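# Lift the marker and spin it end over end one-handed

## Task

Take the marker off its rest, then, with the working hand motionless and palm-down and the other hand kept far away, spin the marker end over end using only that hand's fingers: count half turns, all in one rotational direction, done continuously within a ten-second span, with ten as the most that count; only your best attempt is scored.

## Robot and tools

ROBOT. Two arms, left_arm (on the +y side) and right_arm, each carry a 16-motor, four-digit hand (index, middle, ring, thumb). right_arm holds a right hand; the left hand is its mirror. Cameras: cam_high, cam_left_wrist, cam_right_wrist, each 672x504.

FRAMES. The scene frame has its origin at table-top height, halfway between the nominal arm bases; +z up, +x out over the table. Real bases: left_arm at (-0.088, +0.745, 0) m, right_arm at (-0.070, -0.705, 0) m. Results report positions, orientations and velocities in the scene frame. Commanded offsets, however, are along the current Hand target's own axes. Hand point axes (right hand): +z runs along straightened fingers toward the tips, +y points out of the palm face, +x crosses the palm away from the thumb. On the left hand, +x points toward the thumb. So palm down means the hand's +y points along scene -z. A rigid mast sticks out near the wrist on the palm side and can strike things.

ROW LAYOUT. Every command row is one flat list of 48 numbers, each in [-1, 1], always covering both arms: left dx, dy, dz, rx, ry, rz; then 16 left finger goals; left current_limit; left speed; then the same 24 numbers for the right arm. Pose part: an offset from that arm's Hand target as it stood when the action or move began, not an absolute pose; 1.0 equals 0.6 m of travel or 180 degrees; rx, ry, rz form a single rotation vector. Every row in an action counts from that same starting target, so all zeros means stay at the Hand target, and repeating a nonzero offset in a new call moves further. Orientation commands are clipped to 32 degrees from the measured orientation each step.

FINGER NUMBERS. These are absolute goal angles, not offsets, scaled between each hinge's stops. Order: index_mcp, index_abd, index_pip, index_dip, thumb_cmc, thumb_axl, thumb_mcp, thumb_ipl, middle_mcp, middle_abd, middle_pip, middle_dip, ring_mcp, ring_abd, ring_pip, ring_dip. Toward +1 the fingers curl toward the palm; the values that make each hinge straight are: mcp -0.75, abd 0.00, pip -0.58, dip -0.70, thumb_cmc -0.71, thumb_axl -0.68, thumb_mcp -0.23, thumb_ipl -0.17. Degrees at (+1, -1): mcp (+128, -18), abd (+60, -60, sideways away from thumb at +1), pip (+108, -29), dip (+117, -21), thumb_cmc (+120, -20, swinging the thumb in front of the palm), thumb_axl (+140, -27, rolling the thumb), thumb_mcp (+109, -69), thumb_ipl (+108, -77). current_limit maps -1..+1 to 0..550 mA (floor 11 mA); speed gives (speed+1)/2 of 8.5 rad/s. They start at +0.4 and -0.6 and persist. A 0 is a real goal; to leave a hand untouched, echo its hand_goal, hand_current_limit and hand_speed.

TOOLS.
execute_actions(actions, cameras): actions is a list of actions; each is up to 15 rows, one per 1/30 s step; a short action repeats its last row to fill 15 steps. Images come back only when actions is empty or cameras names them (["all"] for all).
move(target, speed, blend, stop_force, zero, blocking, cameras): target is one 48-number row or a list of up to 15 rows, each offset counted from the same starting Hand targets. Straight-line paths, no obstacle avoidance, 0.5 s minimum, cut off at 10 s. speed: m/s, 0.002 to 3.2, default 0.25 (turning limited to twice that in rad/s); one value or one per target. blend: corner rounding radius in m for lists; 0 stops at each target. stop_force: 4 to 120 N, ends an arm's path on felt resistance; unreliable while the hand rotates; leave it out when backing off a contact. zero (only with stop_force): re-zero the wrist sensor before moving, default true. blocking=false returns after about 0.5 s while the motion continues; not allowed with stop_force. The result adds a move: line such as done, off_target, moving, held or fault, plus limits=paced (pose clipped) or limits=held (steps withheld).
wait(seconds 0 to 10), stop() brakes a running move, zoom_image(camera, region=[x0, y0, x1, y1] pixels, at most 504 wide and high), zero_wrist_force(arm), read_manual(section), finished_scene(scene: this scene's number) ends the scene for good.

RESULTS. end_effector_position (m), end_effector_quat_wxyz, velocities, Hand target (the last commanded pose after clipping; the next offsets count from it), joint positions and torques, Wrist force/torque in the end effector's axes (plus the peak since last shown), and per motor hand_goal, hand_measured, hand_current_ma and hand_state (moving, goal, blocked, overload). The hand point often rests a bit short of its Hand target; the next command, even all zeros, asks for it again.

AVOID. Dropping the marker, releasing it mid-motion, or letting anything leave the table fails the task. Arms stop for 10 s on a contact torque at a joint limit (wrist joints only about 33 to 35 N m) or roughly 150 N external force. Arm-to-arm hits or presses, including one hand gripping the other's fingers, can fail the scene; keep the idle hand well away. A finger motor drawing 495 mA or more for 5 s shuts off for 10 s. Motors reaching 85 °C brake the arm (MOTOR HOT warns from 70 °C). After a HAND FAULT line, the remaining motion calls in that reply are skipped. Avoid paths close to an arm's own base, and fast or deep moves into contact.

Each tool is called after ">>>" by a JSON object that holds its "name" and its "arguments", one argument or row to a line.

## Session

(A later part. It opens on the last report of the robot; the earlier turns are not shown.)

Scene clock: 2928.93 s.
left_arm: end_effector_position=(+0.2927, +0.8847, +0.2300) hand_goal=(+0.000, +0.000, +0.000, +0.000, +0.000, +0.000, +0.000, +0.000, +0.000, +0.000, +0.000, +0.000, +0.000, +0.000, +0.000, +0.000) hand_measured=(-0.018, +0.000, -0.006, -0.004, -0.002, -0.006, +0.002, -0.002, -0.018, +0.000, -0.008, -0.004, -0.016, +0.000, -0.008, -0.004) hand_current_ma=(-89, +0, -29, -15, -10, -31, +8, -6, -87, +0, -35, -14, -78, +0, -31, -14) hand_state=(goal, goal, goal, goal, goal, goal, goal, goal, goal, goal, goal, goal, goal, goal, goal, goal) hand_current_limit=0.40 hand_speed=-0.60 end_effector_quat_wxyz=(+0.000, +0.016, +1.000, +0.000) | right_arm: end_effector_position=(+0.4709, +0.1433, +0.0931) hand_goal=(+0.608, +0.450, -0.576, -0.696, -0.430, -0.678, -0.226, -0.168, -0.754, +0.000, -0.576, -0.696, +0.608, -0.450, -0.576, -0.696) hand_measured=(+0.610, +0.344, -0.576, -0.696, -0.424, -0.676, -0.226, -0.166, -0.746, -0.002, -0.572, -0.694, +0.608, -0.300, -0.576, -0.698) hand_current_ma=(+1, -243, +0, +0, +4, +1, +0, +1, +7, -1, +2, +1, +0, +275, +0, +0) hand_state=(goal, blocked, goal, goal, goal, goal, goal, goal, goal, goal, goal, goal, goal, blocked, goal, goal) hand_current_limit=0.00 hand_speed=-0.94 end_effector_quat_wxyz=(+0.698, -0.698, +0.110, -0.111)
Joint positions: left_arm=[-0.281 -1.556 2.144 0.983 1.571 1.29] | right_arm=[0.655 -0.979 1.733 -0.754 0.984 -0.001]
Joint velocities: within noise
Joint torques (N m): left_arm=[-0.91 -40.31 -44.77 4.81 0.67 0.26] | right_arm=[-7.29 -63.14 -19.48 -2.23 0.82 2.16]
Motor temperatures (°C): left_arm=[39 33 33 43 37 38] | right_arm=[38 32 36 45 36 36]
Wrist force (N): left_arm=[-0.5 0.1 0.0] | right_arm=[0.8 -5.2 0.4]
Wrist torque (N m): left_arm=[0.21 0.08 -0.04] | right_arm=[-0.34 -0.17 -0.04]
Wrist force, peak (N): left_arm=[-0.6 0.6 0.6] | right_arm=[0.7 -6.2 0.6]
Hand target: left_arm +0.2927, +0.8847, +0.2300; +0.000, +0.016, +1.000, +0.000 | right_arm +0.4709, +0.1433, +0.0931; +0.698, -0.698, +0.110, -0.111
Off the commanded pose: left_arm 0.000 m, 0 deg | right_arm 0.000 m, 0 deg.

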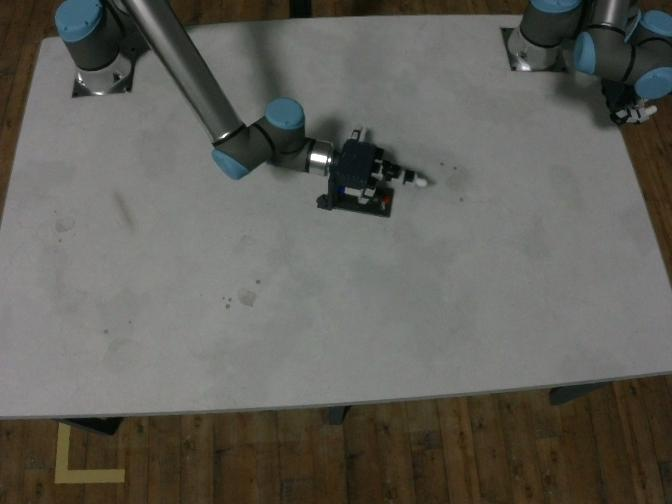

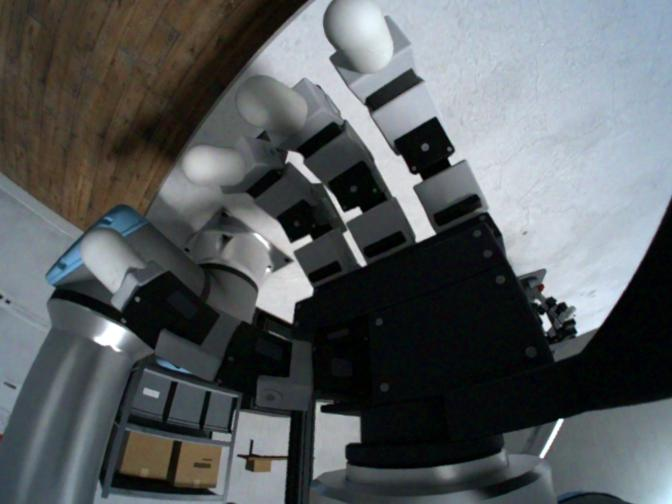

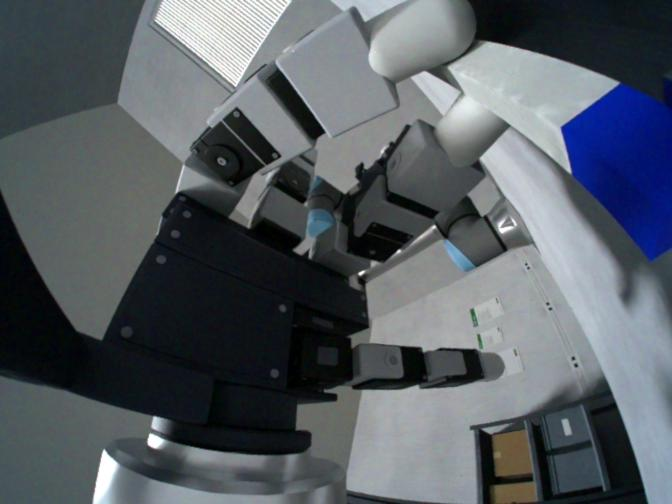

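>>> {"name": "move", "arguments": {
  "target": [
    [0,0,0,0,0,0,0,0,0,0,0,0,0,0,0,0,0,0,0,0,0,0,0.4,-0.6, 0,-0.0083,0,0,0,0,0.608,0.45,-0.576,-0.696,-0.43,-0.678,-0.226,-0.168,-0.754,0,-0.576,-0.696,0.608,-0.45,-0.576,-0.696,0,-0.94],
    [0,0,0,0,0,0,0,0,0,0,0,0,0,0,0,0,0,0,0,0,0,0,0.4,-0.6, -0.0083,-0.0083,0,0,0,0,0.608,0.45,-0.576,-0.696,-0.43,-0.678,-0.226,-0.168,-0.754,0,-0.576,-0.696,0.608,-0.45,-0.576,-0.696,0,-0.94]
  ],
  "speed": 0.03,
  "cameras": ["cam_high","cam_right_wrist"]
}}

>>> {"name": "zoom_image", "arguments": {
  "camera": "cam_high",
  "region": [320, 160, 410, 220]
}}

>>> {"name": "zoom_image", "arguments": {
  "camera": "cam_right_wrist",
  "region": [320, 0, 672, 280]
}}

Scene clock: 2973.13 s.
left_arm: end_effector_position=(+0.2927, +0.8847, +0.2300) hand_goal=(+0.000, +0.000, +0.000, +0.000, +0.000, +0.000, +0.000, +0.000, +0.000, +0.000, +0.000, +0.000, +0.000, +0.000, +0.000, +0.000) hand_measured=(-0.018, +0.000, -0.006, -0.004, -0.002, -0.006, +0.002, -0.002, -0.018, +0.000, -0.008, -0.004, -0.016, +0.000, -0.008, -0.004) hand_current_ma=(-89, +0, -29, -15, -10, -31, +8, -6, -87, +0, -35, -14, -78, +0, -31, -14) hand_state=(goal, goal, goal, goal, goal, goal, goal, goal, goal, goal, goal, goal, goal, goal, goal, goal) hand_current_limit=0.40 hand_speed=-0.60 end_effector_quat_wxyz=(+0.000, +0.016, +1.000, +0.000) | right_arm: end_effector_position=(+0.4664, +0.1448, +0.0980) hand_goal=(+0.608, +0.450, -0.576, -0.696, -0.430, -0.678, -0.226, -0.168, -0.754, +0.000, -0.576, -0.696, +0.608, -0.450, -0.576, -0.696) hand_measured=(+0.610, +0.344, -0.576, -0.696, -0.424, -0.676, -0.226, -0.166, -0.746, -0.002, -0.572, -0.694, +0.608, -0.300, -0.576, -0.698) hand_current_ma=(+1, -243, +0, +0, +4, +1, +0, +1, +7, -1, +2, +1, +0, +275, +0, +0) hand_state=(goal, blocked, goal, goal, goal, goal, goal, goal, goal, goal, goal, goal, goal, blocked, goal, goal) hand_current_limit=0.00 hand_speed=-0.94 end_effector_quat_wxyz=(+0.698, -0.698, +0.110, -0.111)
Joint positions: left_arm=[-0.281 -1.556 2.144 0.983 1.571 1.29] | right_arm=[0.66 -0.987 1.735 -0.748 0.989 -0.001]
Joint torques (N m): left_arm=[0.79 -38.84 -43.29 4.8 0.88 -0.02] | right_arm=[13.25 -106.63 -23.73 -3.78 3.03 2.31]
Wrist force (N): left_arm=[-0.6 0.1 0.7] | right_arm=[0.6 -0.5 -0.1]
Wrist torque (N m): left_arm=[0.15 0.11 -0.05] | right_arm=[-0.22 -0.14 0.08]
Wrist force, peak (N): left_arm=[-1.0 0.4 0.2] | right_arm=[0.8 -6.2 0.6]
Hand target: left_arm +0.2927, +0.8847, +0.2300; +0.000, +0.016, +1.000, +0.000 | right_arm +0.4662, +0.1448, +0.0980; +0.698, -0.698, +0.110, -0.111
Off the commanded pose: left_arm 0.000 m, 0 deg | right_arm 0.000 m, 0 deg.
move: done
Images, in order (width x height): cam_high 672x504, cam_right_wrist 672x504.

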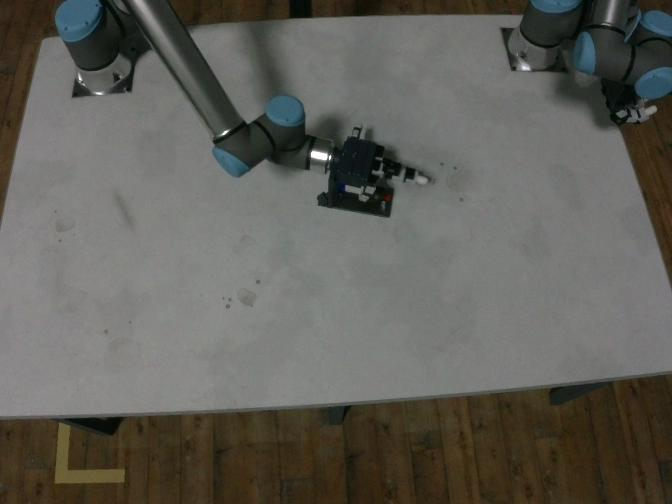

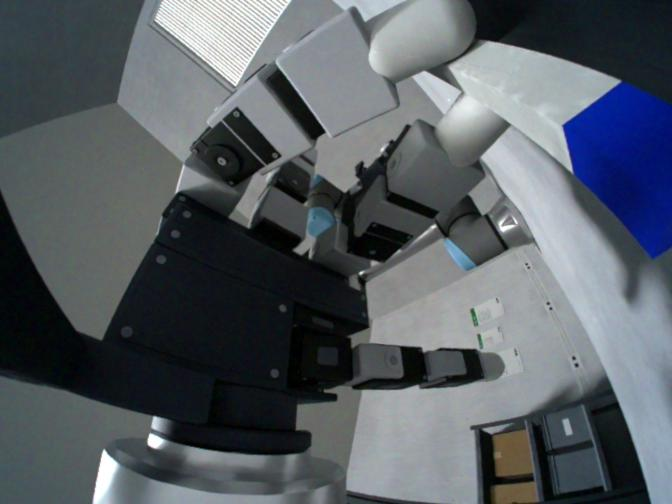

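Scaled by 5.600.

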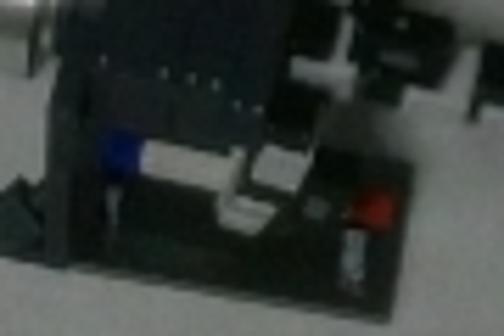

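Scaled by 1.432 from the camera's 672x504 image, which has a finer 960x720 frame.

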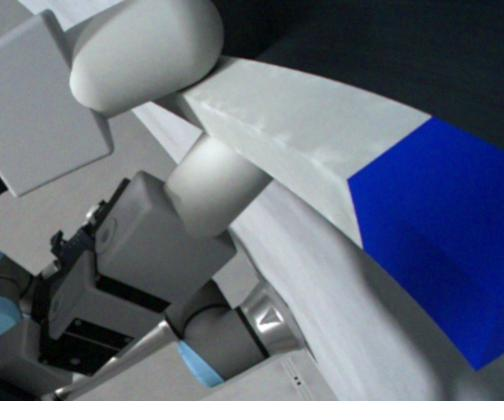

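>>> {"name": "move", "arguments": {
  "target": [0,0,0,0,0,0,0,0,0,0,0,0,0,0,0,0,0,0,0,0,0,0,0.4,-0.6, 0,0.0183,0,0,0,0,0.608,0.45,-0.576,-0.696,-0.43,-0.678,-0.226,-0.168,-0.754,0,-0.576,-0.696,0.608,-0.45,-0.576,-0.696,0,-0.94],
  "speed": 0.004,
  "stop_force": 4,
  "cameras": ["cam_high","cam_right_wrist"]
}}

>>> {"name": "zoom_image", "arguments": {
  "camera": "cam_high",
  "region": [320, 160, 410, 220]
}}

>>> {"name": "zoom_image", "arguments": {
  "camera": "cam_right_wrist",
  "region": [320, 0, 672, 280]
}}

Scene clock: 2995.80 s.
left_arm: end_effector_position=(+0.2927, +0.8847, +0.2300) hand_goal=(+0.000, +0.000, +0.000, +0.000, +0.000, +0.000, +0.000, +0.000, +0.000, +0.000, +0.000, +0.000, +0.000, +0.000, +0.000, +0.000) hand_measured=(-0.018, +0.000, -0.006, -0.004, -0.002, -0.006, +0.002, -0.002, -0.018, +0.000, -0.008, -0.004, -0.016, +0.000, -0.008, -0.004) hand_current_ma=(-89, +0, -29, -15, -10, -31, +8, -6, -87, +0, -35, -14, -78, +0, -31, -14) hand_state=(goal, goal, goal, goal, goal, goal, goal, goal, goal, goal, goal, goal, goal, goal, goal, goal) hand_current_limit=0.40 hand_speed=-0.60 end_effector_quat_wxyz=(+0.000, +0.016, +1.000, +0.000) | right_arm: end_effector_position=(+0.4662, +0.1448, +0.0912) hand_goal=(+0.608, +0.450, -0.576, -0.696, -0.430, -0.678, -0.226, -0.168, -0.754, +0.000, -0.576, -0.696, +0.608, -0.450, -0.576, -0.696) hand_measured=(+0.610, +0.344, -0.576, -0.696, -0.424, -0.676, -0.226, -0.166, -0.746, -0.002, -0.572, -0.694, +0.608, -0.300, -0.576, -0.698) hand_current_ma=(+1, -243, +0, +0, +4, +1, +0, +1, +7, -1, +2, +1, +0, +275, +0, +0) hand_state=(goal, blocked, goal, goal, goal, goal, goal, goal, goal, goal, goal, goal, goal, blocked, goal, goal) hand_current_limit=0.00 hand_speed=-0.94 end_effector_quat_wxyz=(+0.698, -0.698, +0.110, -0.111)
Joint positions: left_arm=[-0.281 -1.556 2.144 0.983 1.571 1.29] | right_arm=[0.66 -0.979 1.738 -0.759 0.989 -0.001]
Joint torques (N m): left_arm=[3.28 -35.67 -44.12 4.8 0.69 0.67] | right_arm=[10.46 -98.28 -30.06 0.71 1.91 1.97]
Wrist force (N): left_arm=[0.2 -0.1 -0.2] | right_arm=[0.0 -5.0 0.0]
Wrist torque (N m): left_arm=[0.22 -0.02 0.02] | right_arm=[-0.37 -0.10 -0.02]
Wrist force, peak (N): left_arm=[-0.6 -0.2 0.9] | right_arm=[0.1 -5.3 0.5]
Hand target: left_arm +0.2927, +0.8847, +0.2300; +0.000, +0.016, +1.000, +0.000 | right_arm +0.4662, +0.1448, +0.0913; +0.698, -0.698, +0.110, -0.111 (not the last commanded pose)
Off the commanded pose: left_arm 0.000 m, 0 deg | right_arm 0.004 m, 0 deg.
move: contact (right_arm)
Images, in order (width x height): cam_high 672x504, cam_right_wrist 672x504.

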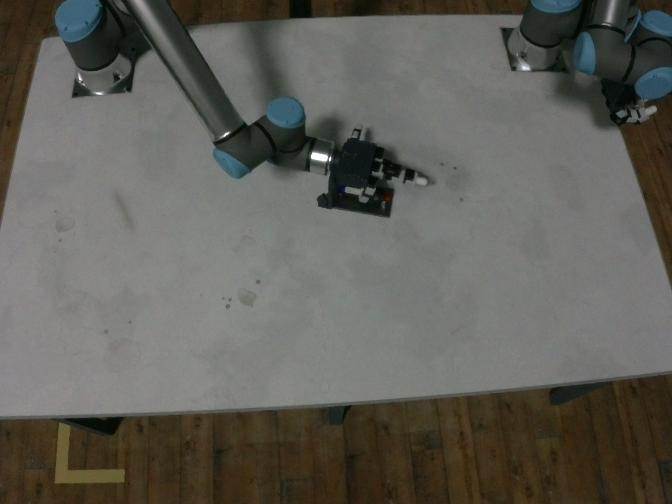

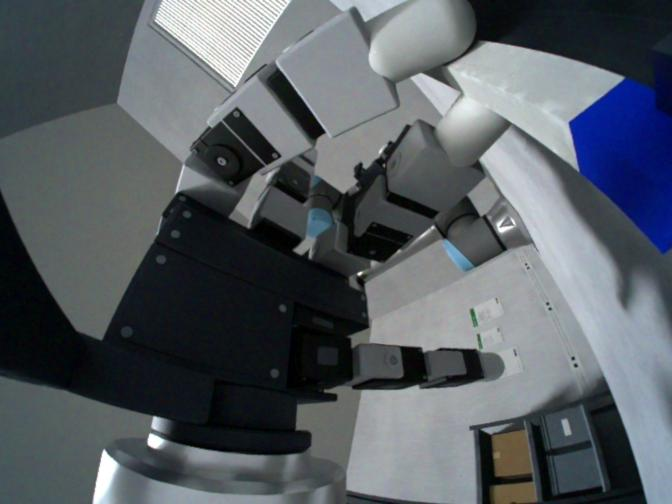

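Scaled by 5.600.

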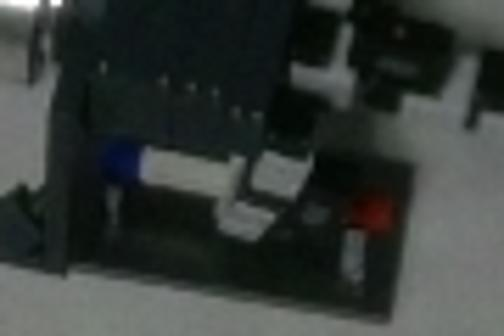

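Scaled by 1.432 from the camera's 672x504 image, which has a finer 960x720 frame.

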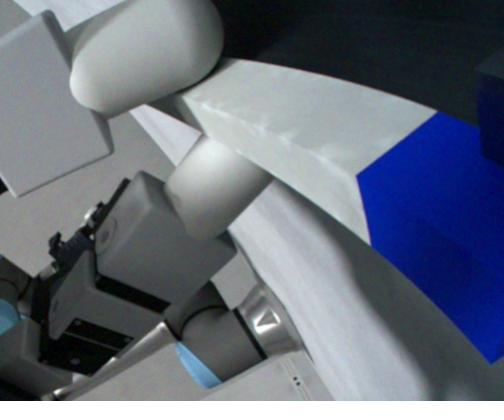

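>>> {"name": "move", "arguments": {
  "target": [0,0,0,0,0,0,0,0,0,0,0,0,0,0,0,0,0,0,0,0,0,0,0.4,-0.6, 0,0,0,0,0,0,0.608,0.25,-0.576,-0.696,-0.43,-0.678,-0.226,-0.168,-0.754,0,-0.576,-0.696,0.608,-0.25,-0.576,-0.696,0,-0.94],
  "cameras": ["cam_high","cam_right_wrist"]
}}

>>> {"name": "zoom_image", "arguments": {
  "camera": "cam_high",
  "region": [320, 160, 410, 220]
}}

>>> {"name": "zoom_image", "arguments": {
  "camera": "cam_right_wrist",
  "region": [320, 0, 672, 280]
}}

Scene clock: 3030.07 s.
left_arm: end_effector_position=(+0.2927, +0.8847, +0.2300) hand_goal=(+0.000, +0.000, +0.000, +0.000, +0.000, +0.000, +0.000, +0.000, +0.000, +0.000, +0.000, +0.000, +0.000, +0.000, +0.000, +0.000) hand_measured=(-0.018, +0.000, -0.006, -0.004, -0.002, -0.006, +0.002, -0.002, -0.018, +0.000, -0.008, -0.004, -0.016, +0.000, -0.008, -0.004) hand_current_ma=(-89, +0, -29, -15, -10, -31, +8, -6, -87, +0, -35, -14, -78, +0, -31, -14) hand_state=(goal, goal, goal, goal, goal, goal, goal, goal, goal, goal, goal, goal, goal, goal, goal, goal) hand_current_limit=0.40 hand_speed=-0.60 end_effector_quat_wxyz=(+0.000, +0.016, +1.000, +0.000) | right_arm: end_effector_position=(+0.4662, +0.1448, +0.0913) hand_goal=(+0.608, +0.250, -0.576, -0.696, -0.430, -0.678, -0.226, -0.168, -0.754, +0.000, -0.576, -0.696, +0.608, -0.250, -0.576, -0.696) hand_measured=(+0.610, +0.252, -0.576, -0.696, -0.424, -0.676, -0.226, -0.166, -0.746, -0.002, -0.572, -0.694, +0.608, -0.252, -0.576, -0.698) hand_current_ma=(+1, +0, +0, +0, +4, +1, +0, +1, +7, -1, +2, +1, +0, -1, +0, +0) hand_state=(goal, goal, goal, goal, goal, goal, goal, goal, goal, goal, goal, goal, goal, goal, goal, goal) hand_current_limit=0.00 hand_speed=-0.94 end_effector_quat_wxyz=(+0.698, -0.698, +0.110, -0.111)
Joint positions: left_arm=[-0.281 -1.556 2.144 0.983 1.571 1.29] | right_arm=[0.66 -0.979 1.738 -0.758 0.989 -0.001]
Joint torques (N m): left_arm=[-1.86 -40.72 -43.79 4.42 1.08 -0.11] | right_arm=[7.56 -98.83 -41.88 -0.3 1.45 1.85]
Wrist force (N): left_arm=[-0.3 -0.3 0.3] | right_arm=[0.8 -0.8 -0.2]
Wrist torque (N m): left_arm=[0.14 0.07 -0.02] | right_arm=[-0.22 -0.16 0.09]
Wrist force, peak (N): left_arm=[-0.5 0.3 0.9] | right_arm=[0.6 -4.7 0.2]
Hand target: left_arm +0.2927, +0.8847, +0.2300; +0.000, +0.016, +1.000, +0.000 | right_arm +0.4662, +0.1448, +0.0913; +0.698, -0.698, +0.110, -0.111
Off the commanded pose: left_arm 0.000 m, 0 deg | right_arm 0.000 m, 0 deg.
move: done
Images, in order (width x height): cam_high 672x504, cam_right_wrist 672x504.

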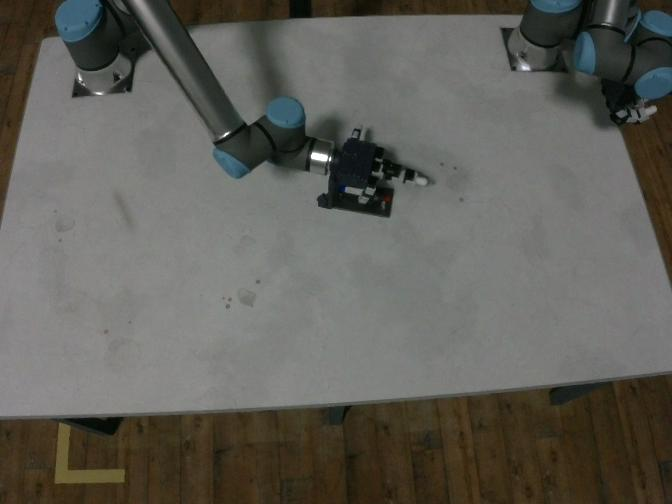

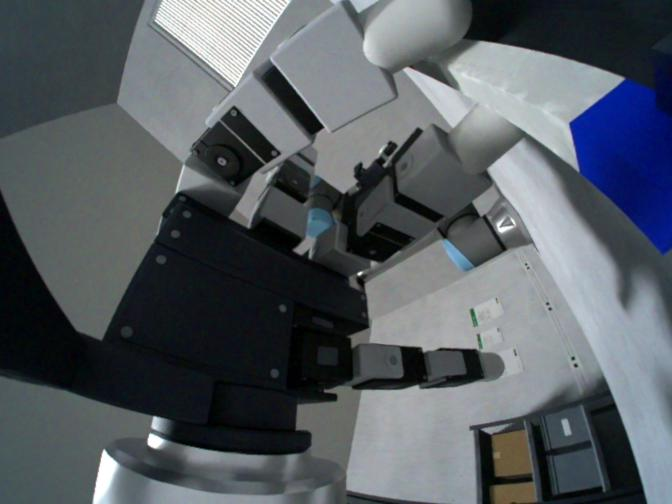

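Scaled by 5.600.

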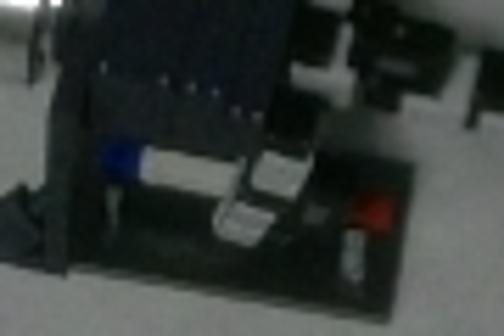

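Scaled by 1.432 from the camera's 672x504 image, which has a finer 960x720 frame.

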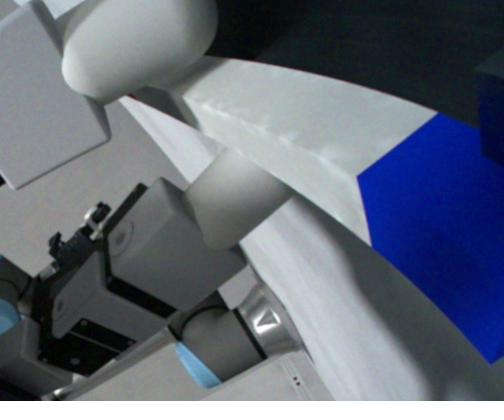

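>>> {"name": "move", "arguments": {
  "target": [
    [0,0,0,0,0,0,0,0,0,0,0,0,0,0,0,0,0,0,0,0,0,0,0.4,-0.6, 0.003,0,0,0,0,0,0.608,0.25,-0.576,-0.696,-0.43,-0.678,-0.226,-0.168,-0.754,0,-0.576,-0.696,0.608,-0.25,-0.576,-0.696,0,-0.94],
    [0,0,0,0,0,0,0,0,0,0,0,0,0,0,0,0,0,0,0,0,0,0,0.4,-0.6, 0.003,0.0095,0,0,0,0,0.608,0.25,-0.576,-0.696,-0.43,-0.678,-0.226,-0.168,-0.754,0,-0.576,-0.696,0.608,-0.25,-0.576,-0.696,0,-0.94]
  ],
  "speed": 0.02,
  "stop_force": 6,
  "cameras": ["cam_right_wrist"]
}}

>>> {"name": "zoom_image", "arguments": {
  "camera": "cam_right_wrist",
  "region": [320, 0, 672, 280]
}}

Scene clock: 3041.57 s.
left_arm: end_effector_position=(+0.2927, +0.8847, +0.2300) hand_goal=(+0.000, +0.000, +0.000, +0.000, +0.000, +0.000, +0.000, +0.000, +0.000, +0.000, +0.000, +0.000, +0.000, +0.000, +0.000, +0.000) hand_measured=(-0.018, +0.000, -0.006, -0.004, -0.002, -0.006, +0.002, -0.002, -0.018, +0.000, -0.008, -0.004, -0.016, +0.000, -0.008, -0.004) hand_current_ma=(-89, +0, -29, -15, -10, -31, +8, -6, -87, +0, -35, -14, -78, +0, -31, -14) hand_state=(goal, goal, goal, goal, goal, goal, goal, goal, goal, goal, goal, goal, goal, goal, goal, goal) hand_current_limit=0.40 hand_speed=-0.60 end_effector_quat_wxyz=(+0.000, +0.016, +1.000, +0.000) | right_arm: end_effector_position=(+0.4679, +0.1443, +0.0856) hand_goal=(+0.608, +0.250, -0.576, -0.696, -0.430, -0.678, -0.226, -0.168, -0.754, +0.000, -0.576, -0.696, +0.608, -0.250, -0.576, -0.696) hand_measured=(+0.610, +0.252, -0.576, -0.696, -0.424, -0.676, -0.226, -0.166, -0.746, -0.002, -0.572, -0.694, +0.608, -0.252, -0.576, -0.698) hand_current_ma=(+1, +0, +0, +0, +4, +1, +0, +1, +7, -1, +2, +1, +0, -1, +0, +0) hand_state=(goal, goal, goal, goal, goal, goal, goal, goal, goal, goal, goal, goal, goal, goal, goal, goal) hand_current_limit=0.00 hand_speed=-0.94 end_effector_quat_wxyz=(+0.698, -0.698, +0.110, -0.111)
Joint positions: left_arm=[-0.281 -1.556 2.144 0.983 1.571 1.29] | right_arm=[0.658 -0.972 1.738 -0.766 0.987 -0.001]
Joint torques (N m): left_arm=[0.95 -41.44 -44.07 4.62 0.53 0.35] | right_arm=[-16.36 -69.87 -21.7 -3.76 -1.02 1.25]
Wrist force (N): left_arm=[0.0 0.1 0.6] | right_arm=[0.7 -0.7 0.1]
Wrist torque (N m): left_arm=[0.17 0.03 0.00] | right_arm=[-0.23 -0.16 0.09]
Wrist force, peak (N): left_arm=[-0.5 0.5 0.8] | right_arm=[1.1 -1.6 -0.2]
Hand target: left_arm +0.2927, +0.8847, +0.2300; +0.000, +0.016, +1.000, +0.000 | right_arm +0.4679, +0.1443, +0.0856; +0.698, -0.698, +0.110, -0.111
Off the commanded pose: left_arm 0.000 m, 0 deg | right_arm 0.000 m, 0 deg.
move: done
Images, in order (width x height): cam_right_wrist 672x504.

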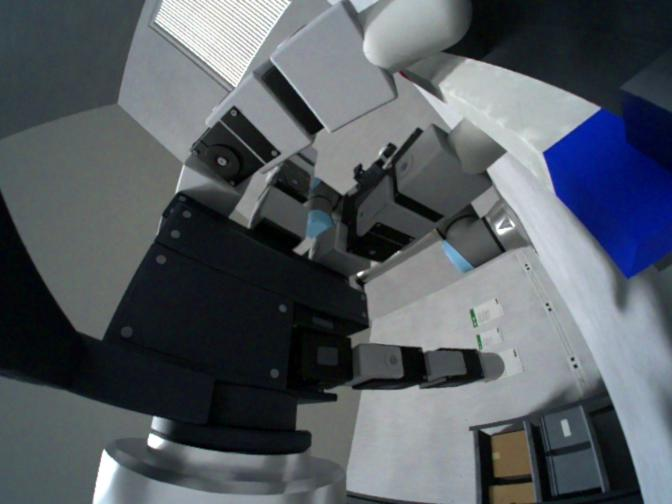

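Scaled by 1.432 from the camera's 672x504 image, which has a finer 960x720 frame.

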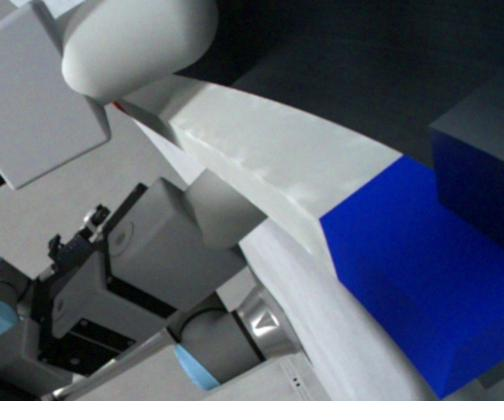

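>>> {"name": "move", "arguments": {
  "target": [0,0,0,0,0,0,0,0,0,0,0,0,0,0,0,0,0,0,0,0,0,0,0.4,-0.6, 0,0,0,0,0,0,0.608,0.42,-0.576,-0.696,-0.43,-0.678,-0.226,-0.168,-0.754,0,-0.576,-0.696,0.608,-0.45,-0.576,-0.696,0,-0.94],
  "cameras": ["cam_right_wrist"]
}}

>>> {"name": "zoom_image", "arguments": {
  "camera": "cam_right_wrist",
  "region": [320, 0, 672, 280]
}}

Scene clock: 3048.93 s.
left_arm: end_effector_position=(+0.2927, +0.8847, +0.2300) hand_goal=(+0.000, +0.000, +0.000, +0.000, +0.000, +0.000, +0.000, +0.000, +0.000, +0.000, +0.000, +0.000, +0.000, +0.000, +0.000, +0.000) hand_measured=(-0.018, +0.000, -0.006, -0.004, -0.002, -0.006, +0.002, -0.002, -0.018, +0.000, -0.008, -0.004, -0.016, +0.000, -0.008, -0.004) hand_current_ma=(-89, +0, -29, -15, -10, -31, +8, -6, -87, +0, -35, -14, -78, +0, -31, -14) hand_state=(goal, goal, goal, goal, goal, goal, goal, goal, goal, goal, goal, goal, goal, goal, goal, goal) hand_current_limit=0.40 hand_speed=-0.60 end_effector_quat_wxyz=(+0.000, +0.016, +1.000, +0.000) | right_arm: end_effector_position=(+0.4679, +0.1443, +0.0856) hand_goal=(+0.608, +0.420, -0.576, -0.696, -0.430, -0.678, -0.226, -0.168, -0.754, +0.000, -0.576, -0.696, +0.608, -0.450, -0.576, -0.696) hand_measured=(+0.610, +0.324, -0.576, -0.696, -0.424, -0.676, -0.226, -0.166, -0.746, -0.002, -0.572, -0.694, +0.608, -0.316, -0.576, -0.698) hand_current_ma=(+1, -210, +0, +0, +4, +1, +0, +1, +7, -1, +2, +1, +0, +260, +0, +0) hand_state=(goal, blocked, goal, goal, goal, goal, goal, goal, goal, goal, goal, goal, goal, moving, goal, goal) hand_current_limit=0.00 hand_speed=-0.94 end_effector_quat_wxyz=(+0.698, -0.698, +0.110, -0.111)
Joint positions: left_arm=[-0.281 -1.556 2.144 0.983 1.571 1.29] | right_arm=[0.658 -0.972 1.738 -0.766 0.987 -0.001]
Joint torques (N m): left_arm=[0.53 -40.32 -44.49 4.78 0.52 0.28] | right_arm=[-13.23 -70.55 -23.5 -3.81 -1.05 1.03]
Wrist force (N): left_arm=[-0.2 -0.2 0.3] | right_arm=[1.2 -0.4 0.2]
Wrist torque (N m): left_arm=[0.15 0.05 -0.01] | right_arm=[-0.22 -0.22 0.14]
Wrist force, peak (N): left_arm=[0.1 0.3 1.0] | right_arm=[1.0 -1.1 -0.8]
Hand target: left_arm +0.2927, +0.8847, +0.2300; +0.000, +0.016, +1.000, +0.000 | right_arm +0.4679, +0.1443, +0.0856; +0.698, -0.698, +0.110, -0.111
Off the commanded pose: left_arm 0.000 m, 0 deg | right_arm 0.000 m, 0 deg.
move: done
Images, in order (width x height): cam_right_wrist 672x504.

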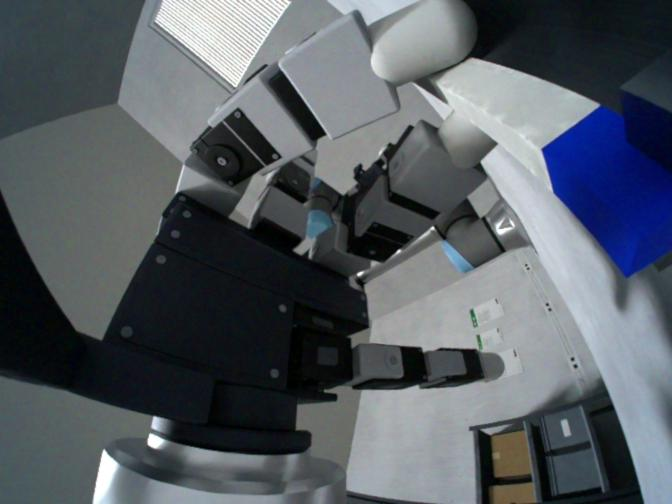

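Scaled by 1.432 from the camera's 672x504 image, which has a finer 960x720 frame.

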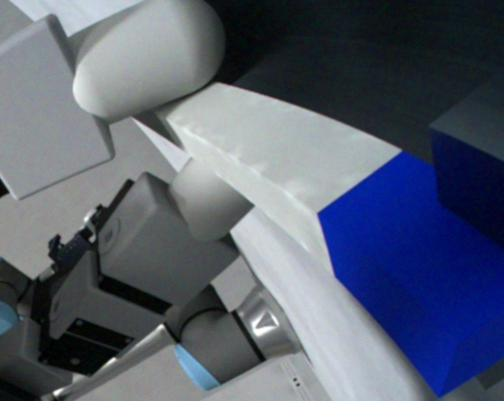

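>>> {"name": "move", "arguments": {
  "target": [
    [0,0,0,0,0,0,0,0,0,0,0,0,0,0,0,0,0,0,0,0,0,0,0.4,-0.6, 0,-0.1,0,0,0,0,0.608,0.42,-0.576,-0.696,-0.43,-0.678,-0.226,-0.168,-0.754,0,-0.576,-0.696,0.608,-0.45,-0.576,-0.696,0,-0.94],
    [0,0,0,0,0,0,0,0,0,0,0,0,0,0,0,0,0,0,0,0,0,0,0.4,-0.6, -0.0872,-0.1,-0.368,0,0,0,0.608,0.42,-0.576,-0.696,-0.43,-0.678,-0.226,-0.168,-0.754,0,-0.576,-0.696,0.608,-0.45,-0.576,-0.696,0,-0.94]
  ],
  "speed": [0.05,0.15],
  "cameras": ["cam_high","cam_right_wrist"]
}}

>>> {"name": "zoom_image", "arguments": {
  "camera": "cam_right_wrist",
  "region": [320, 0, 672, 280]
}}

>>> {"name": "zoom_image", "arguments": {
  "camera": "cam_high",
  "region": [220, 60, 360, 180]
}}

Scene clock: 3065.23 s.
left_arm: end_effector_position=(+0.2927, +0.8847, +0.2300) hand_goal=(+0.000, +0.000, +0.000, +0.000, +0.000, +0.000, +0.000, +0.000, +0.000, +0.000, +0.000, +0.000, +0.000, +0.000, +0.000, +0.000) hand_measured=(-0.018, +0.000, -0.006, -0.004, -0.002, -0.006, +0.002, -0.002, -0.018, +0.000, -0.008, -0.004, -0.016, +0.000, -0.008, -0.004) hand_current_ma=(-89, +0, -29, -15, -10, -31, +8, -6, -87, +0, -35, -14, -78, +0, -31, -14) hand_state=(goal, goal, goal, goal, goal, goal, goal, goal, goal, goal, goal, goal, goal, goal, goal, goal) hand_current_limit=0.40 hand_speed=-0.60 end_effector_quat_wxyz=(+0.000, +0.016, +1.000, +0.000) | right_arm: end_effector_position=(+0.3498, -0.0494, +0.1455) hand_goal=(+0.608, +0.420, -0.576, -0.696, -0.430, -0.678, -0.226, -0.168, -0.754, +0.000, -0.576, -0.696, +0.608, -0.450, -0.576, -0.696) hand_measured=(+0.610, +0.324, -0.576, -0.696, -0.424, -0.676, -0.226, -0.166, -0.746, -0.002, -0.572, -0.694, +0.608, -0.318, -0.576, -0.698) hand_current_ma=(+0, -209, +0, +0, +4, +1, +0, +1, +7, -1, +2, +1, +0, +275, +0, +0) hand_state=(goal, blocked, goal, goal, goal, goal, goal, goal, goal, goal, goal, goal, goal, blocked, goal, goal) hand_current_limit=0.00 hand_speed=-0.94 end_effector_quat_wxyz=(+0.698, -0.698, +0.110, -0.111)
Joint positions: left_arm=[-0.281 -1.556 2.144 0.983 1.571 1.29] | right_arm=[0.513 -1.335 2.176 -0.841 0.842 -0.001]
Joint torques (N m): left_arm=[2.52 -42.25 -44.73 4.88 0.76 0.54] | right_arm=[-14.75 -69.42 -19.97 -3.63 -2.12 2.88]
Wrist force (N): left_arm=[-0.4 0.4 -0.1] | right_arm=[1.2 -0.2 -0.2]
Wrist torque (N m): left_arm=[0.25 0.08 -0.06] | right_arm=[-0.17 -0.20 0.11]
Wrist force, peak (N): left_arm=[0.0 0.4 1.0] | right_arm=[0.8 -0.5 1.3]
Hand target: left_arm +0.2927, +0.8847, +0.2300; +0.000, +0.016, +1.000, +0.000 | right_arm +0.3498, -0.0495, +0.1455; +0.698, -0.698, +0.110, -0.111
Off the commanded pose: left_arm 0.000 m, 0 deg | right_arm 0.000 m, 0 deg.
move: done
Images, in order (width x height): cam_high 672x504, cam_right_wrist 672x504.

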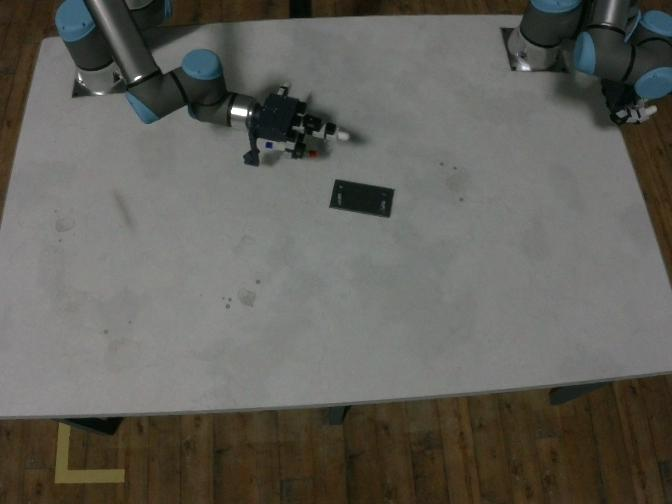

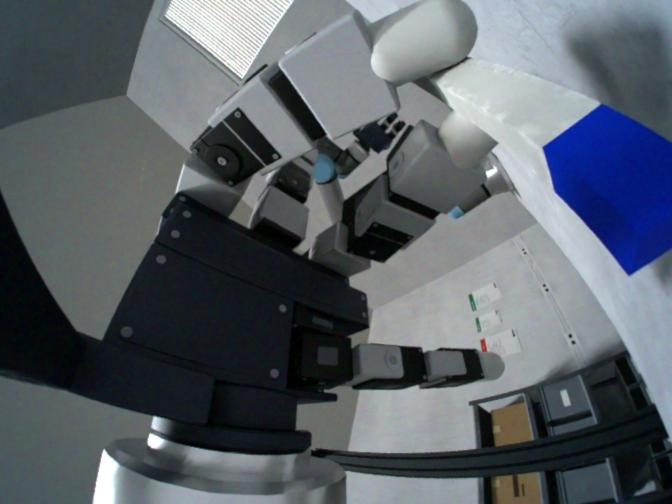

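Scaled by 1.432 from the camera's 672x504 image, which has a finer 960x720 frame.

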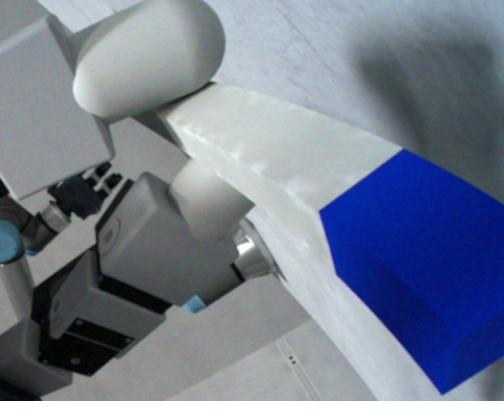

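Scaled by 3.600.

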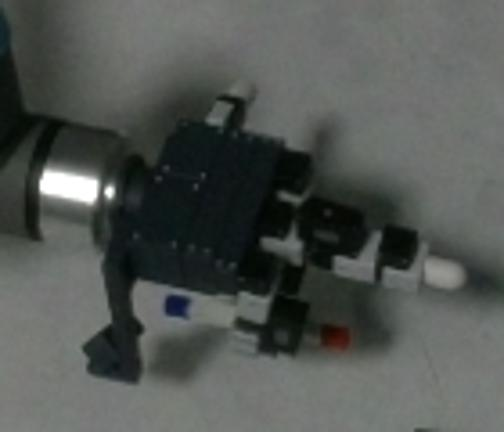

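>>> {"name": "move", "arguments": {
  "target": [0,0,0,0,0,0,0,0,0,0,0,0,0,0,0,0,0,0,0,0,0,0,0.4,-0.6, 0,0,0,0,0,0,0.863,0.45,-0.839,-0.986,-0.43,-0.678,-0.226,-0.168,-0.959,0,0.956,0.5,0.863,-0.5,-0.839,-0.986,0,-0.9],
  "cameras": ["cam_high","cam_right_wrist"]
}}

>>> {"name": "zoom_image", "arguments": {
  "camera": "cam_right_wrist",
  "region": [270, 0, 672, 320]
}}

>>> {"name": "zoom_image", "arguments": {
  "camera": "cam_high",
  "region": [220, 60, 360, 180]
}}

Scene clock: 3148.17 s.
left_arm: end_effector_position=(+0.2927, +0.8847, +0.2300) hand_goal=(+0.000, +0.000, +0.000, +0.000, +0.000, +0.000, +0.000, +0.000, +0.000, +0.000, +0.000, +0.000, +0.000, +0.000, +0.000, +0.000) hand_measured=(-0.018, +0.000, -0.006, -0.004, -0.002, -0.006, +0.002, -0.002, -0.018, +0.000, -0.008, -0.004, -0.016, +0.000, -0.008, -0.004) hand_current_ma=(-89, +0, -29, -15, -10, -31, +8, -6, -87, +0, -35, -14, -78, +0, -31, -14) hand_state=(goal, goal, goal, goal, goal, goal, goal, goal, goal, goal, goal, goal, goal, goal, goal, goal) hand_current_limit=0.40 hand_speed=-0.60 end_effector_quat_wxyz=(+0.000, +0.016, +1.000, +0.000) | right_arm: end_effector_position=(+0.3498, -0.0495, +0.1455) hand_goal=(+0.862, +0.450, -0.840, -0.986, -0.430, -0.678, -0.226, -0.168, -0.960, +0.000, +0.956, +0.500, +0.862, -0.500, -0.840, -0.986) hand_measured=(+0.854, +0.352, -0.846, -0.988, -0.424, -0.676, -0.226, -0.166, -0.944, -0.002, +0.954, +0.498, +0.854, -0.372, -0.846, -0.988) hand_current_ma=(-7, -215, -3, -1, +4, +1, +0, +1, +18, -1, -1, -1, -6, +275, -4, -1) hand_state=(goal, blocked, goal, goal, goal, goal, goal, goal, goal, goal, goal, goal, goal, blocked, goal, goal) hand_current_limit=0.00 hand_speed=-0.90 end_effector_quat_wxyz=(+0.698, -0.698, +0.110, -0.111)
Joint positions: left_arm=[-0.281 -1.556 2.144 0.983 1.571 1.29] | right_arm=[0.513 -1.335 2.176 -0.841 0.842 -0.001]
Joint torques (N m): left_arm=[2.62 -37.42 -44.73 4.48 0.34 0.28] | right_arm=[-12.32 -70.6 -21.54 -3.48 -1.6 3.28]
Wrist force (N): left_arm=[-0.4 -0.1 0.5] | right_arm=[0.6 -0.3 -0.4]
Wrist torque (N m): left_arm=[0.15 0.07 -0.04] | right_arm=[-0.13 -0.12 0.06]
Wrist force, peak (N): left_arm=[-0.7 -0.4 0.5] | right_arm=[1.6 -0.5 -0.2]
Hand target: left_arm +0.2927, +0.8847, +0.2300; +0.000, +0.016, +1.000, +0.000 | right_arm +0.3498, -0.0495, +0.1455; +0.698, -0.698, +0.110, -0.111
Off the commanded pose: left_arm 0.000 m, 0 deg | right_arm 0.000 m, 0 deg.
move: done
Images, in order (width x height): cam_high 672x504, cam_right_wrist 672x504.

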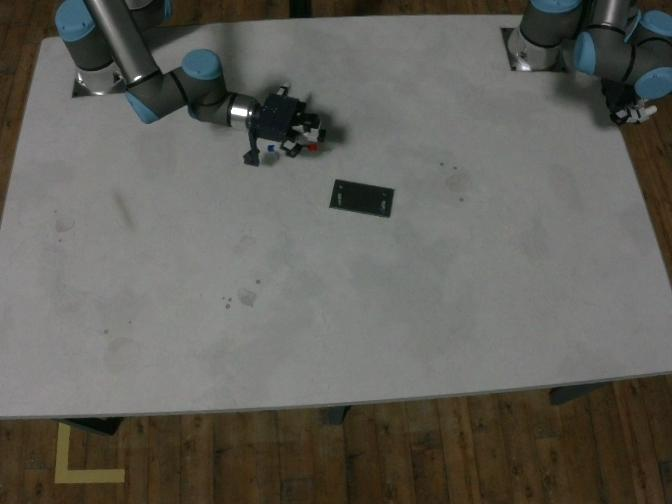

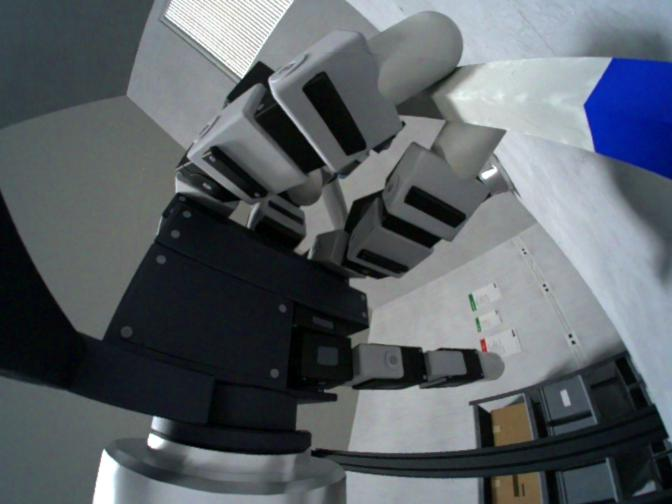

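Scaled by 1.254 from the camera's 672x504 image, which has a finer 960x720 frame.

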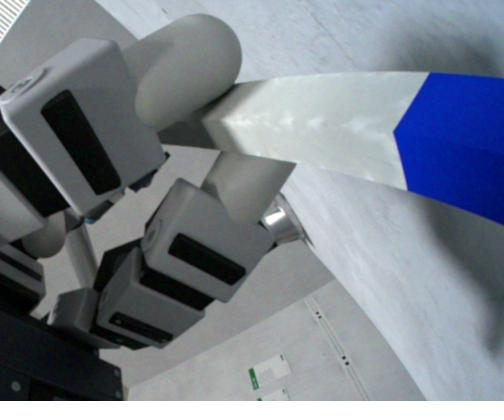

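Scaled by 3.600.

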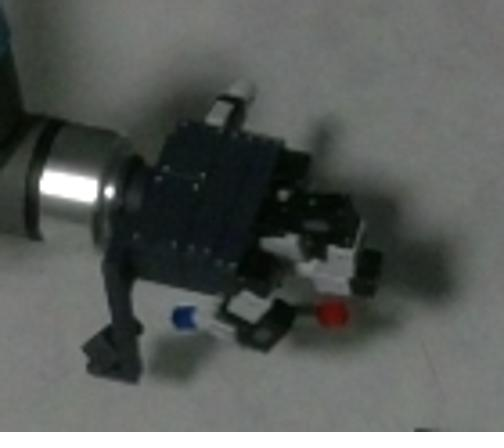

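>>> {"name": "move", "arguments": {
  "target": [
    [0,0,0,0,0,0,0,0,0,0,0,0,0,0,0,0,0,0,0,0,0,0,0.4,-0.6, 0,0,0,0,0,0,0.863,0.45,-0.839,-0.986,-0.43,-0.678,-0.226,-0.168,-0.658,0,0.942,-0.203,0.863,-0.5,-0.839,-0.986,0,-0.85],
    [0,0,0,0,0,0,0,0,0,0,0,0,0,0,0,0,0,0,0,0,0,0,0.4,-0.6, 0,0,0,0,0,0,0.863,0.45,-0.839,-0.986,-0.43,-0.678,-0.226,-0.168,-0.329,0,0.358,-0.29,0.863,-0.5,-0.839,-0.986,0,-0.85]
  ],
  "cameras": ["cam_high","cam_right_wrist"]
}}

>>> {"name": "zoom_image", "arguments": {
  "camera": "cam_right_wrist",
  "region": [270, 0, 672, 320]
}}

Scene clock: 3160.73 s.
left_arm: end_effector_position=(+0.2927, +0.8847, +0.2300) hand_goal=(+0.000, +0.000, +0.000, +0.000, +0.000, +0.000, +0.000, +0.000, +0.000, +0.000, +0.000, +0.000, +0.000, +0.000, +0.000, +0.000) hand_measured=(-0.018, +0.000, -0.006, -0.004, -0.002, -0.006, +0.002, -0.002, -0.018, +0.000, -0.008, -0.004, -0.016, +0.000, -0.008, -0.004) hand_current_ma=(-89, +0, -29, -15, -10, -31, +8, -6, -87, +0, -35, -14, -78, +0, -31, -14) hand_state=(goal, goal, goal, goal, goal, goal, goal, goal, goal, goal, goal, goal, goal, goal, goal, goal) hand_current_limit=0.40 hand_speed=-0.60 end_effector_quat_wxyz=(+0.000, +0.016, +1.000, +0.000) | right_arm: end_effector_position=(+0.3498, -0.0495, +0.1455) hand_goal=(+0.862, +0.450, -0.840, -0.986, -0.430, -0.678, -0.226, -0.168, -0.330, +0.000, +0.358, -0.290, +0.862, -0.500, -0.840, -0.986) hand_measured=(+0.854, +0.352, -0.846, -0.988, -0.424, -0.676, -0.226, -0.166, -0.326, -0.002, +0.362, -0.288, +0.856, -0.372, -0.846, -0.988) hand_current_ma=(-7, -215, -4, -1, +4, +1, +0, +1, +3, -1, +3, +1, -6, +275, -4, -1) hand_state=(goal, blocked, goal, goal, goal, goal, goal, goal, goal, goal, goal, goal, goal, blocked, goal, goal) hand_current_limit=0.00 hand_speed=-0.85 end_effector_quat_wxyz=(+0.698, -0.698, +0.110, -0.111)
Joint positions: left_arm=[-0.281 -1.556 2.144 0.983 1.571 1.29] | right_arm=[0.513 -1.335 2.176 -0.841 0.842 -0.001]
Joint torques (N m): left_arm=[0.57 -42.57 -43.78 4.47 0.81 0.19] | right_arm=[-13.42 -71.42 -21.59 -2.55 -1.79 2.75]
Wrist force (N): left_arm=[0.1 0.1 0.4] | right_arm=[1.0 -0.5 -0.1]
Wrist torque (N m): left_arm=[0.19 0.01 0.01] | right_arm=[-0.19 -0.19 0.10]
Wrist force, peak (N): left_arm=[-0.1 0.6 0.9] | right_arm=[1.7 -0.1 -0.4]
Hand target: left_arm +0.2927, +0.8847, +0.2300; +0.000, +0.016, +1.000, +0.000 | right_arm +0.3498, -0.0495, +0.1455; +0.698, -0.698, +0.110, -0.111
Off the commanded pose: left_arm 0.000 m, 0 deg | right_arm 0.000 m, 0 deg.
move: done
Images, in order (width x height): cam_high 672x504, cam_right_wrist 672x504.

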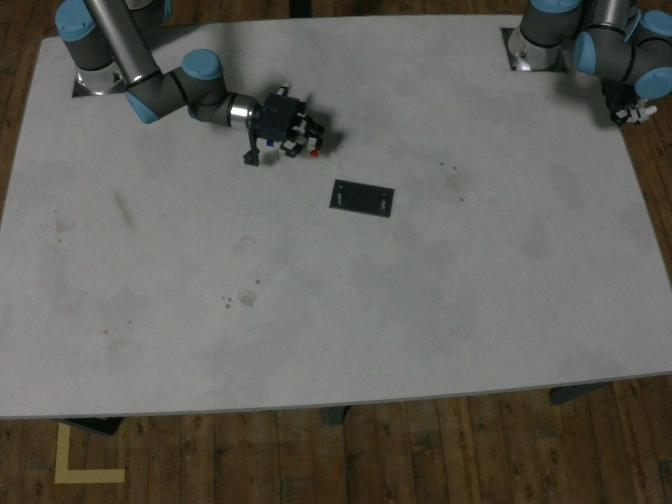

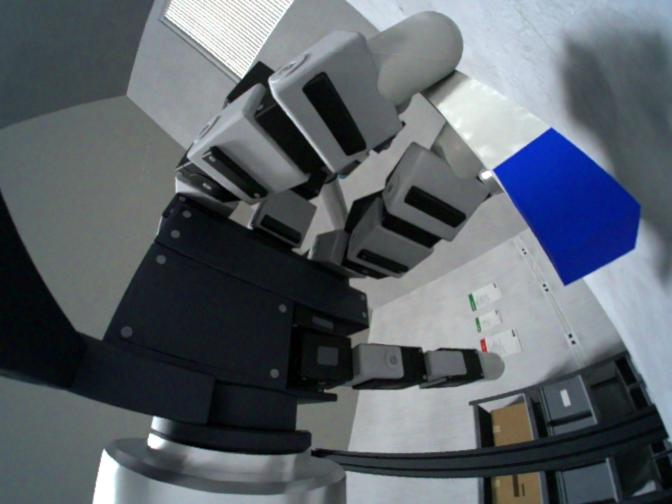

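Scaled by 1.254 from the camera's 672x504 image, which has a finer 960x720 frame.

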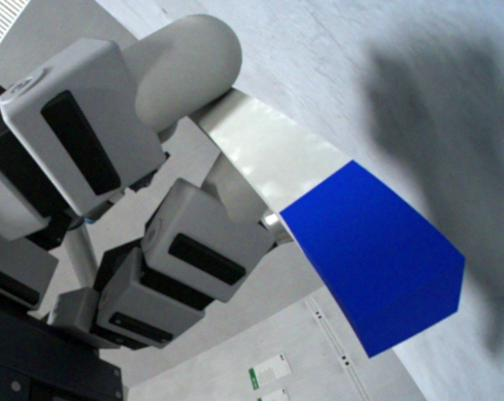

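>>> {"name": "move", "arguments": {
  "target": [
    [0,0,0,0,0,0,0,0,0,0,0,0,0,0,0,0,0,0,0,0,0,0,0.4,-0.6, 0,0,0,0,0,0,0.863,0.45,-0.839,-0.986,-0.43,-0.678,-0.226,-0.168,-0.082,0,0.036,-0.42,0.863,-0.5,-0.839,-0.986,0,-0.85],
    [0,0,0,0,0,0,0,0,0,0,0,0,0,0,0,0,0,0,0,0,0,0,0.4,-0.6, 0,0,0,0,0,0,0.863,0.45,-0.839,-0.986,-0.43,-0.678,-0.226,-0.168,0.164,0,-0.285,-0.551,0.863,-0.5,-0.839,-0.986,0,-0.85],
    [0,0,0,0,0,0,0,0,0,0,0,0,0,0,0,0,0,0,0,0,0,0,0.4,-0.6, 0,0,0,0,0,0,0.863,0.45,-0.839,-0.986,-0.43,-0.678,-0.226,-0.168,0.26,0,-0.328,-0.493,0.863,-0.5,-0.839,-0.986,0,-0.85]
  ],
  "cameras": ["cam_high","cam_right_wrist"]
}}

>>> {"name": "zoom_image", "arguments": {
  "camera": "cam_right_wrist",
  "region": [270, 0, 672, 320]
}}

Scene clock: 3172.10 s.
left_arm: end_effector_position=(+0.2927, +0.8847, +0.2300) hand_goal=(+0.000, +0.000, +0.000, +0.000, +0.000, +0.000, +0.000, +0.000, +0.000, +0.000, +0.000, +0.000, +0.000, +0.000, +0.000, +0.000) hand_measured=(-0.018, +0.000, -0.006, -0.004, -0.002, -0.006, +0.002, -0.002, -0.018, +0.000, -0.008, -0.004, -0.016, +0.000, -0.008, -0.004) hand_current_ma=(-89, +0, -29, -15, -10, -31, +8, -6, -87, +0, -35, -14, -78, +0, -31, -14) hand_state=(goal, goal, goal, goal, goal, goal, goal, goal, goal, goal, goal, goal, goal, goal, goal, goal) hand_current_limit=0.40 hand_speed=-0.60 end_effector_quat_wxyz=(+0.000, +0.016, +1.000, +0.000) | right_arm: end_effector_position=(+0.3498, -0.0495, +0.1455) hand_goal=(+0.862, +0.450, -0.840, -0.986, -0.430, -0.678, -0.226, -0.168, +0.260, +0.000, -0.328, -0.494, +0.862, -0.500, -0.840, -0.986) hand_measured=(+0.870, +0.352, -0.842, -0.986, -0.424, -0.676, -0.226, -0.166, +0.208, -0.002, -0.342, -0.510, +0.872, -0.372, -0.840, -0.986) hand_current_ma=(+7, -213, +0, +0, +4, +1, +0, +1, -113, -1, -15, -19, +9, +275, +0, +0) hand_state=(goal, blocked, goal, goal, goal, goal, goal, goal, blocked, goal, goal, goal, goal, blocked, goal, goal) hand_current_limit=0.00 hand_speed=-0.85 end_effector_quat_wxyz=(+0.698, -0.698, +0.110, -0.111)
Joint positions: left_arm=[-0.281 -1.556 2.144 0.983 1.571 1.29] | right_arm=[0.513 -1.335 2.176 -0.841 0.842 -0.001]
Joint torques (N m): left_arm=[0.78 -39.44 -45.37 4.63 0.66 0.19] | right_arm=[-12.71 -69.57 -23.16 -2.23 -1.59 2.59]
Wrist force (N): left_arm=[0.0 0.0 0.6] | right_arm=[1.0 0.0 0.0]
Wrist torque (N m): left_arm=[0.16 0.02 0.00] | right_arm=[-0.10 -0.18 0.10]
Wrist force, peak (N): left_arm=[0.7 -0.3 0.8] | right_arm=[1.4 -1.0 -0.7]
Hand target: left_arm +0.2927, +0.8847, +0.2300; +0.000, +0.016, +1.000, +0.000 | right_arm +0.3498, -0.0495, +0.1455; +0.698, -0.698, +0.110, -0.111
Off the commanded pose: left_arm 0.000 m, 0 deg | right_arm 0.000 m, 0 deg.
move: done
Images, in order (width x height): cam_high 672x504, cam_right_wrist 672x504.

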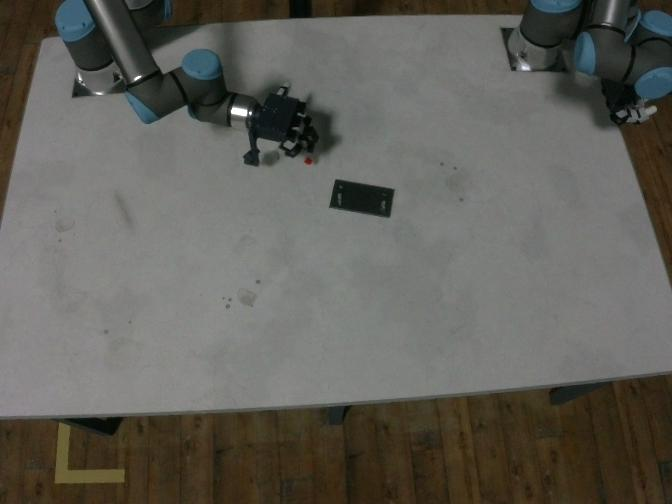

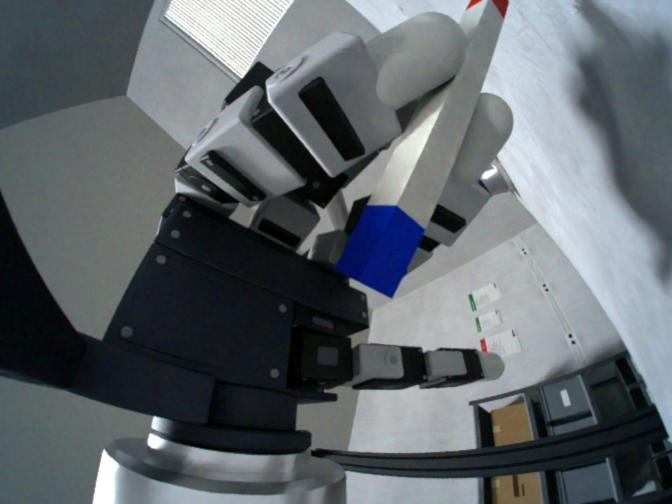

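Scaled by 1.254 from the camera's 672x504 image, which has a finer 960x720 frame.

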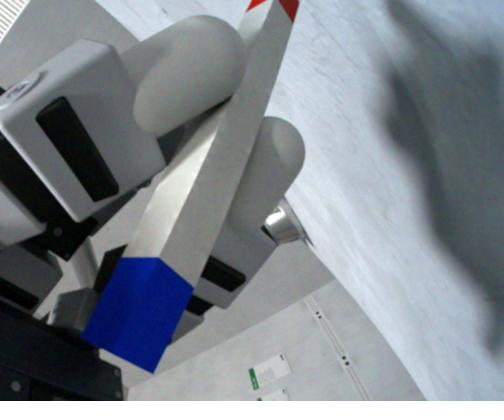

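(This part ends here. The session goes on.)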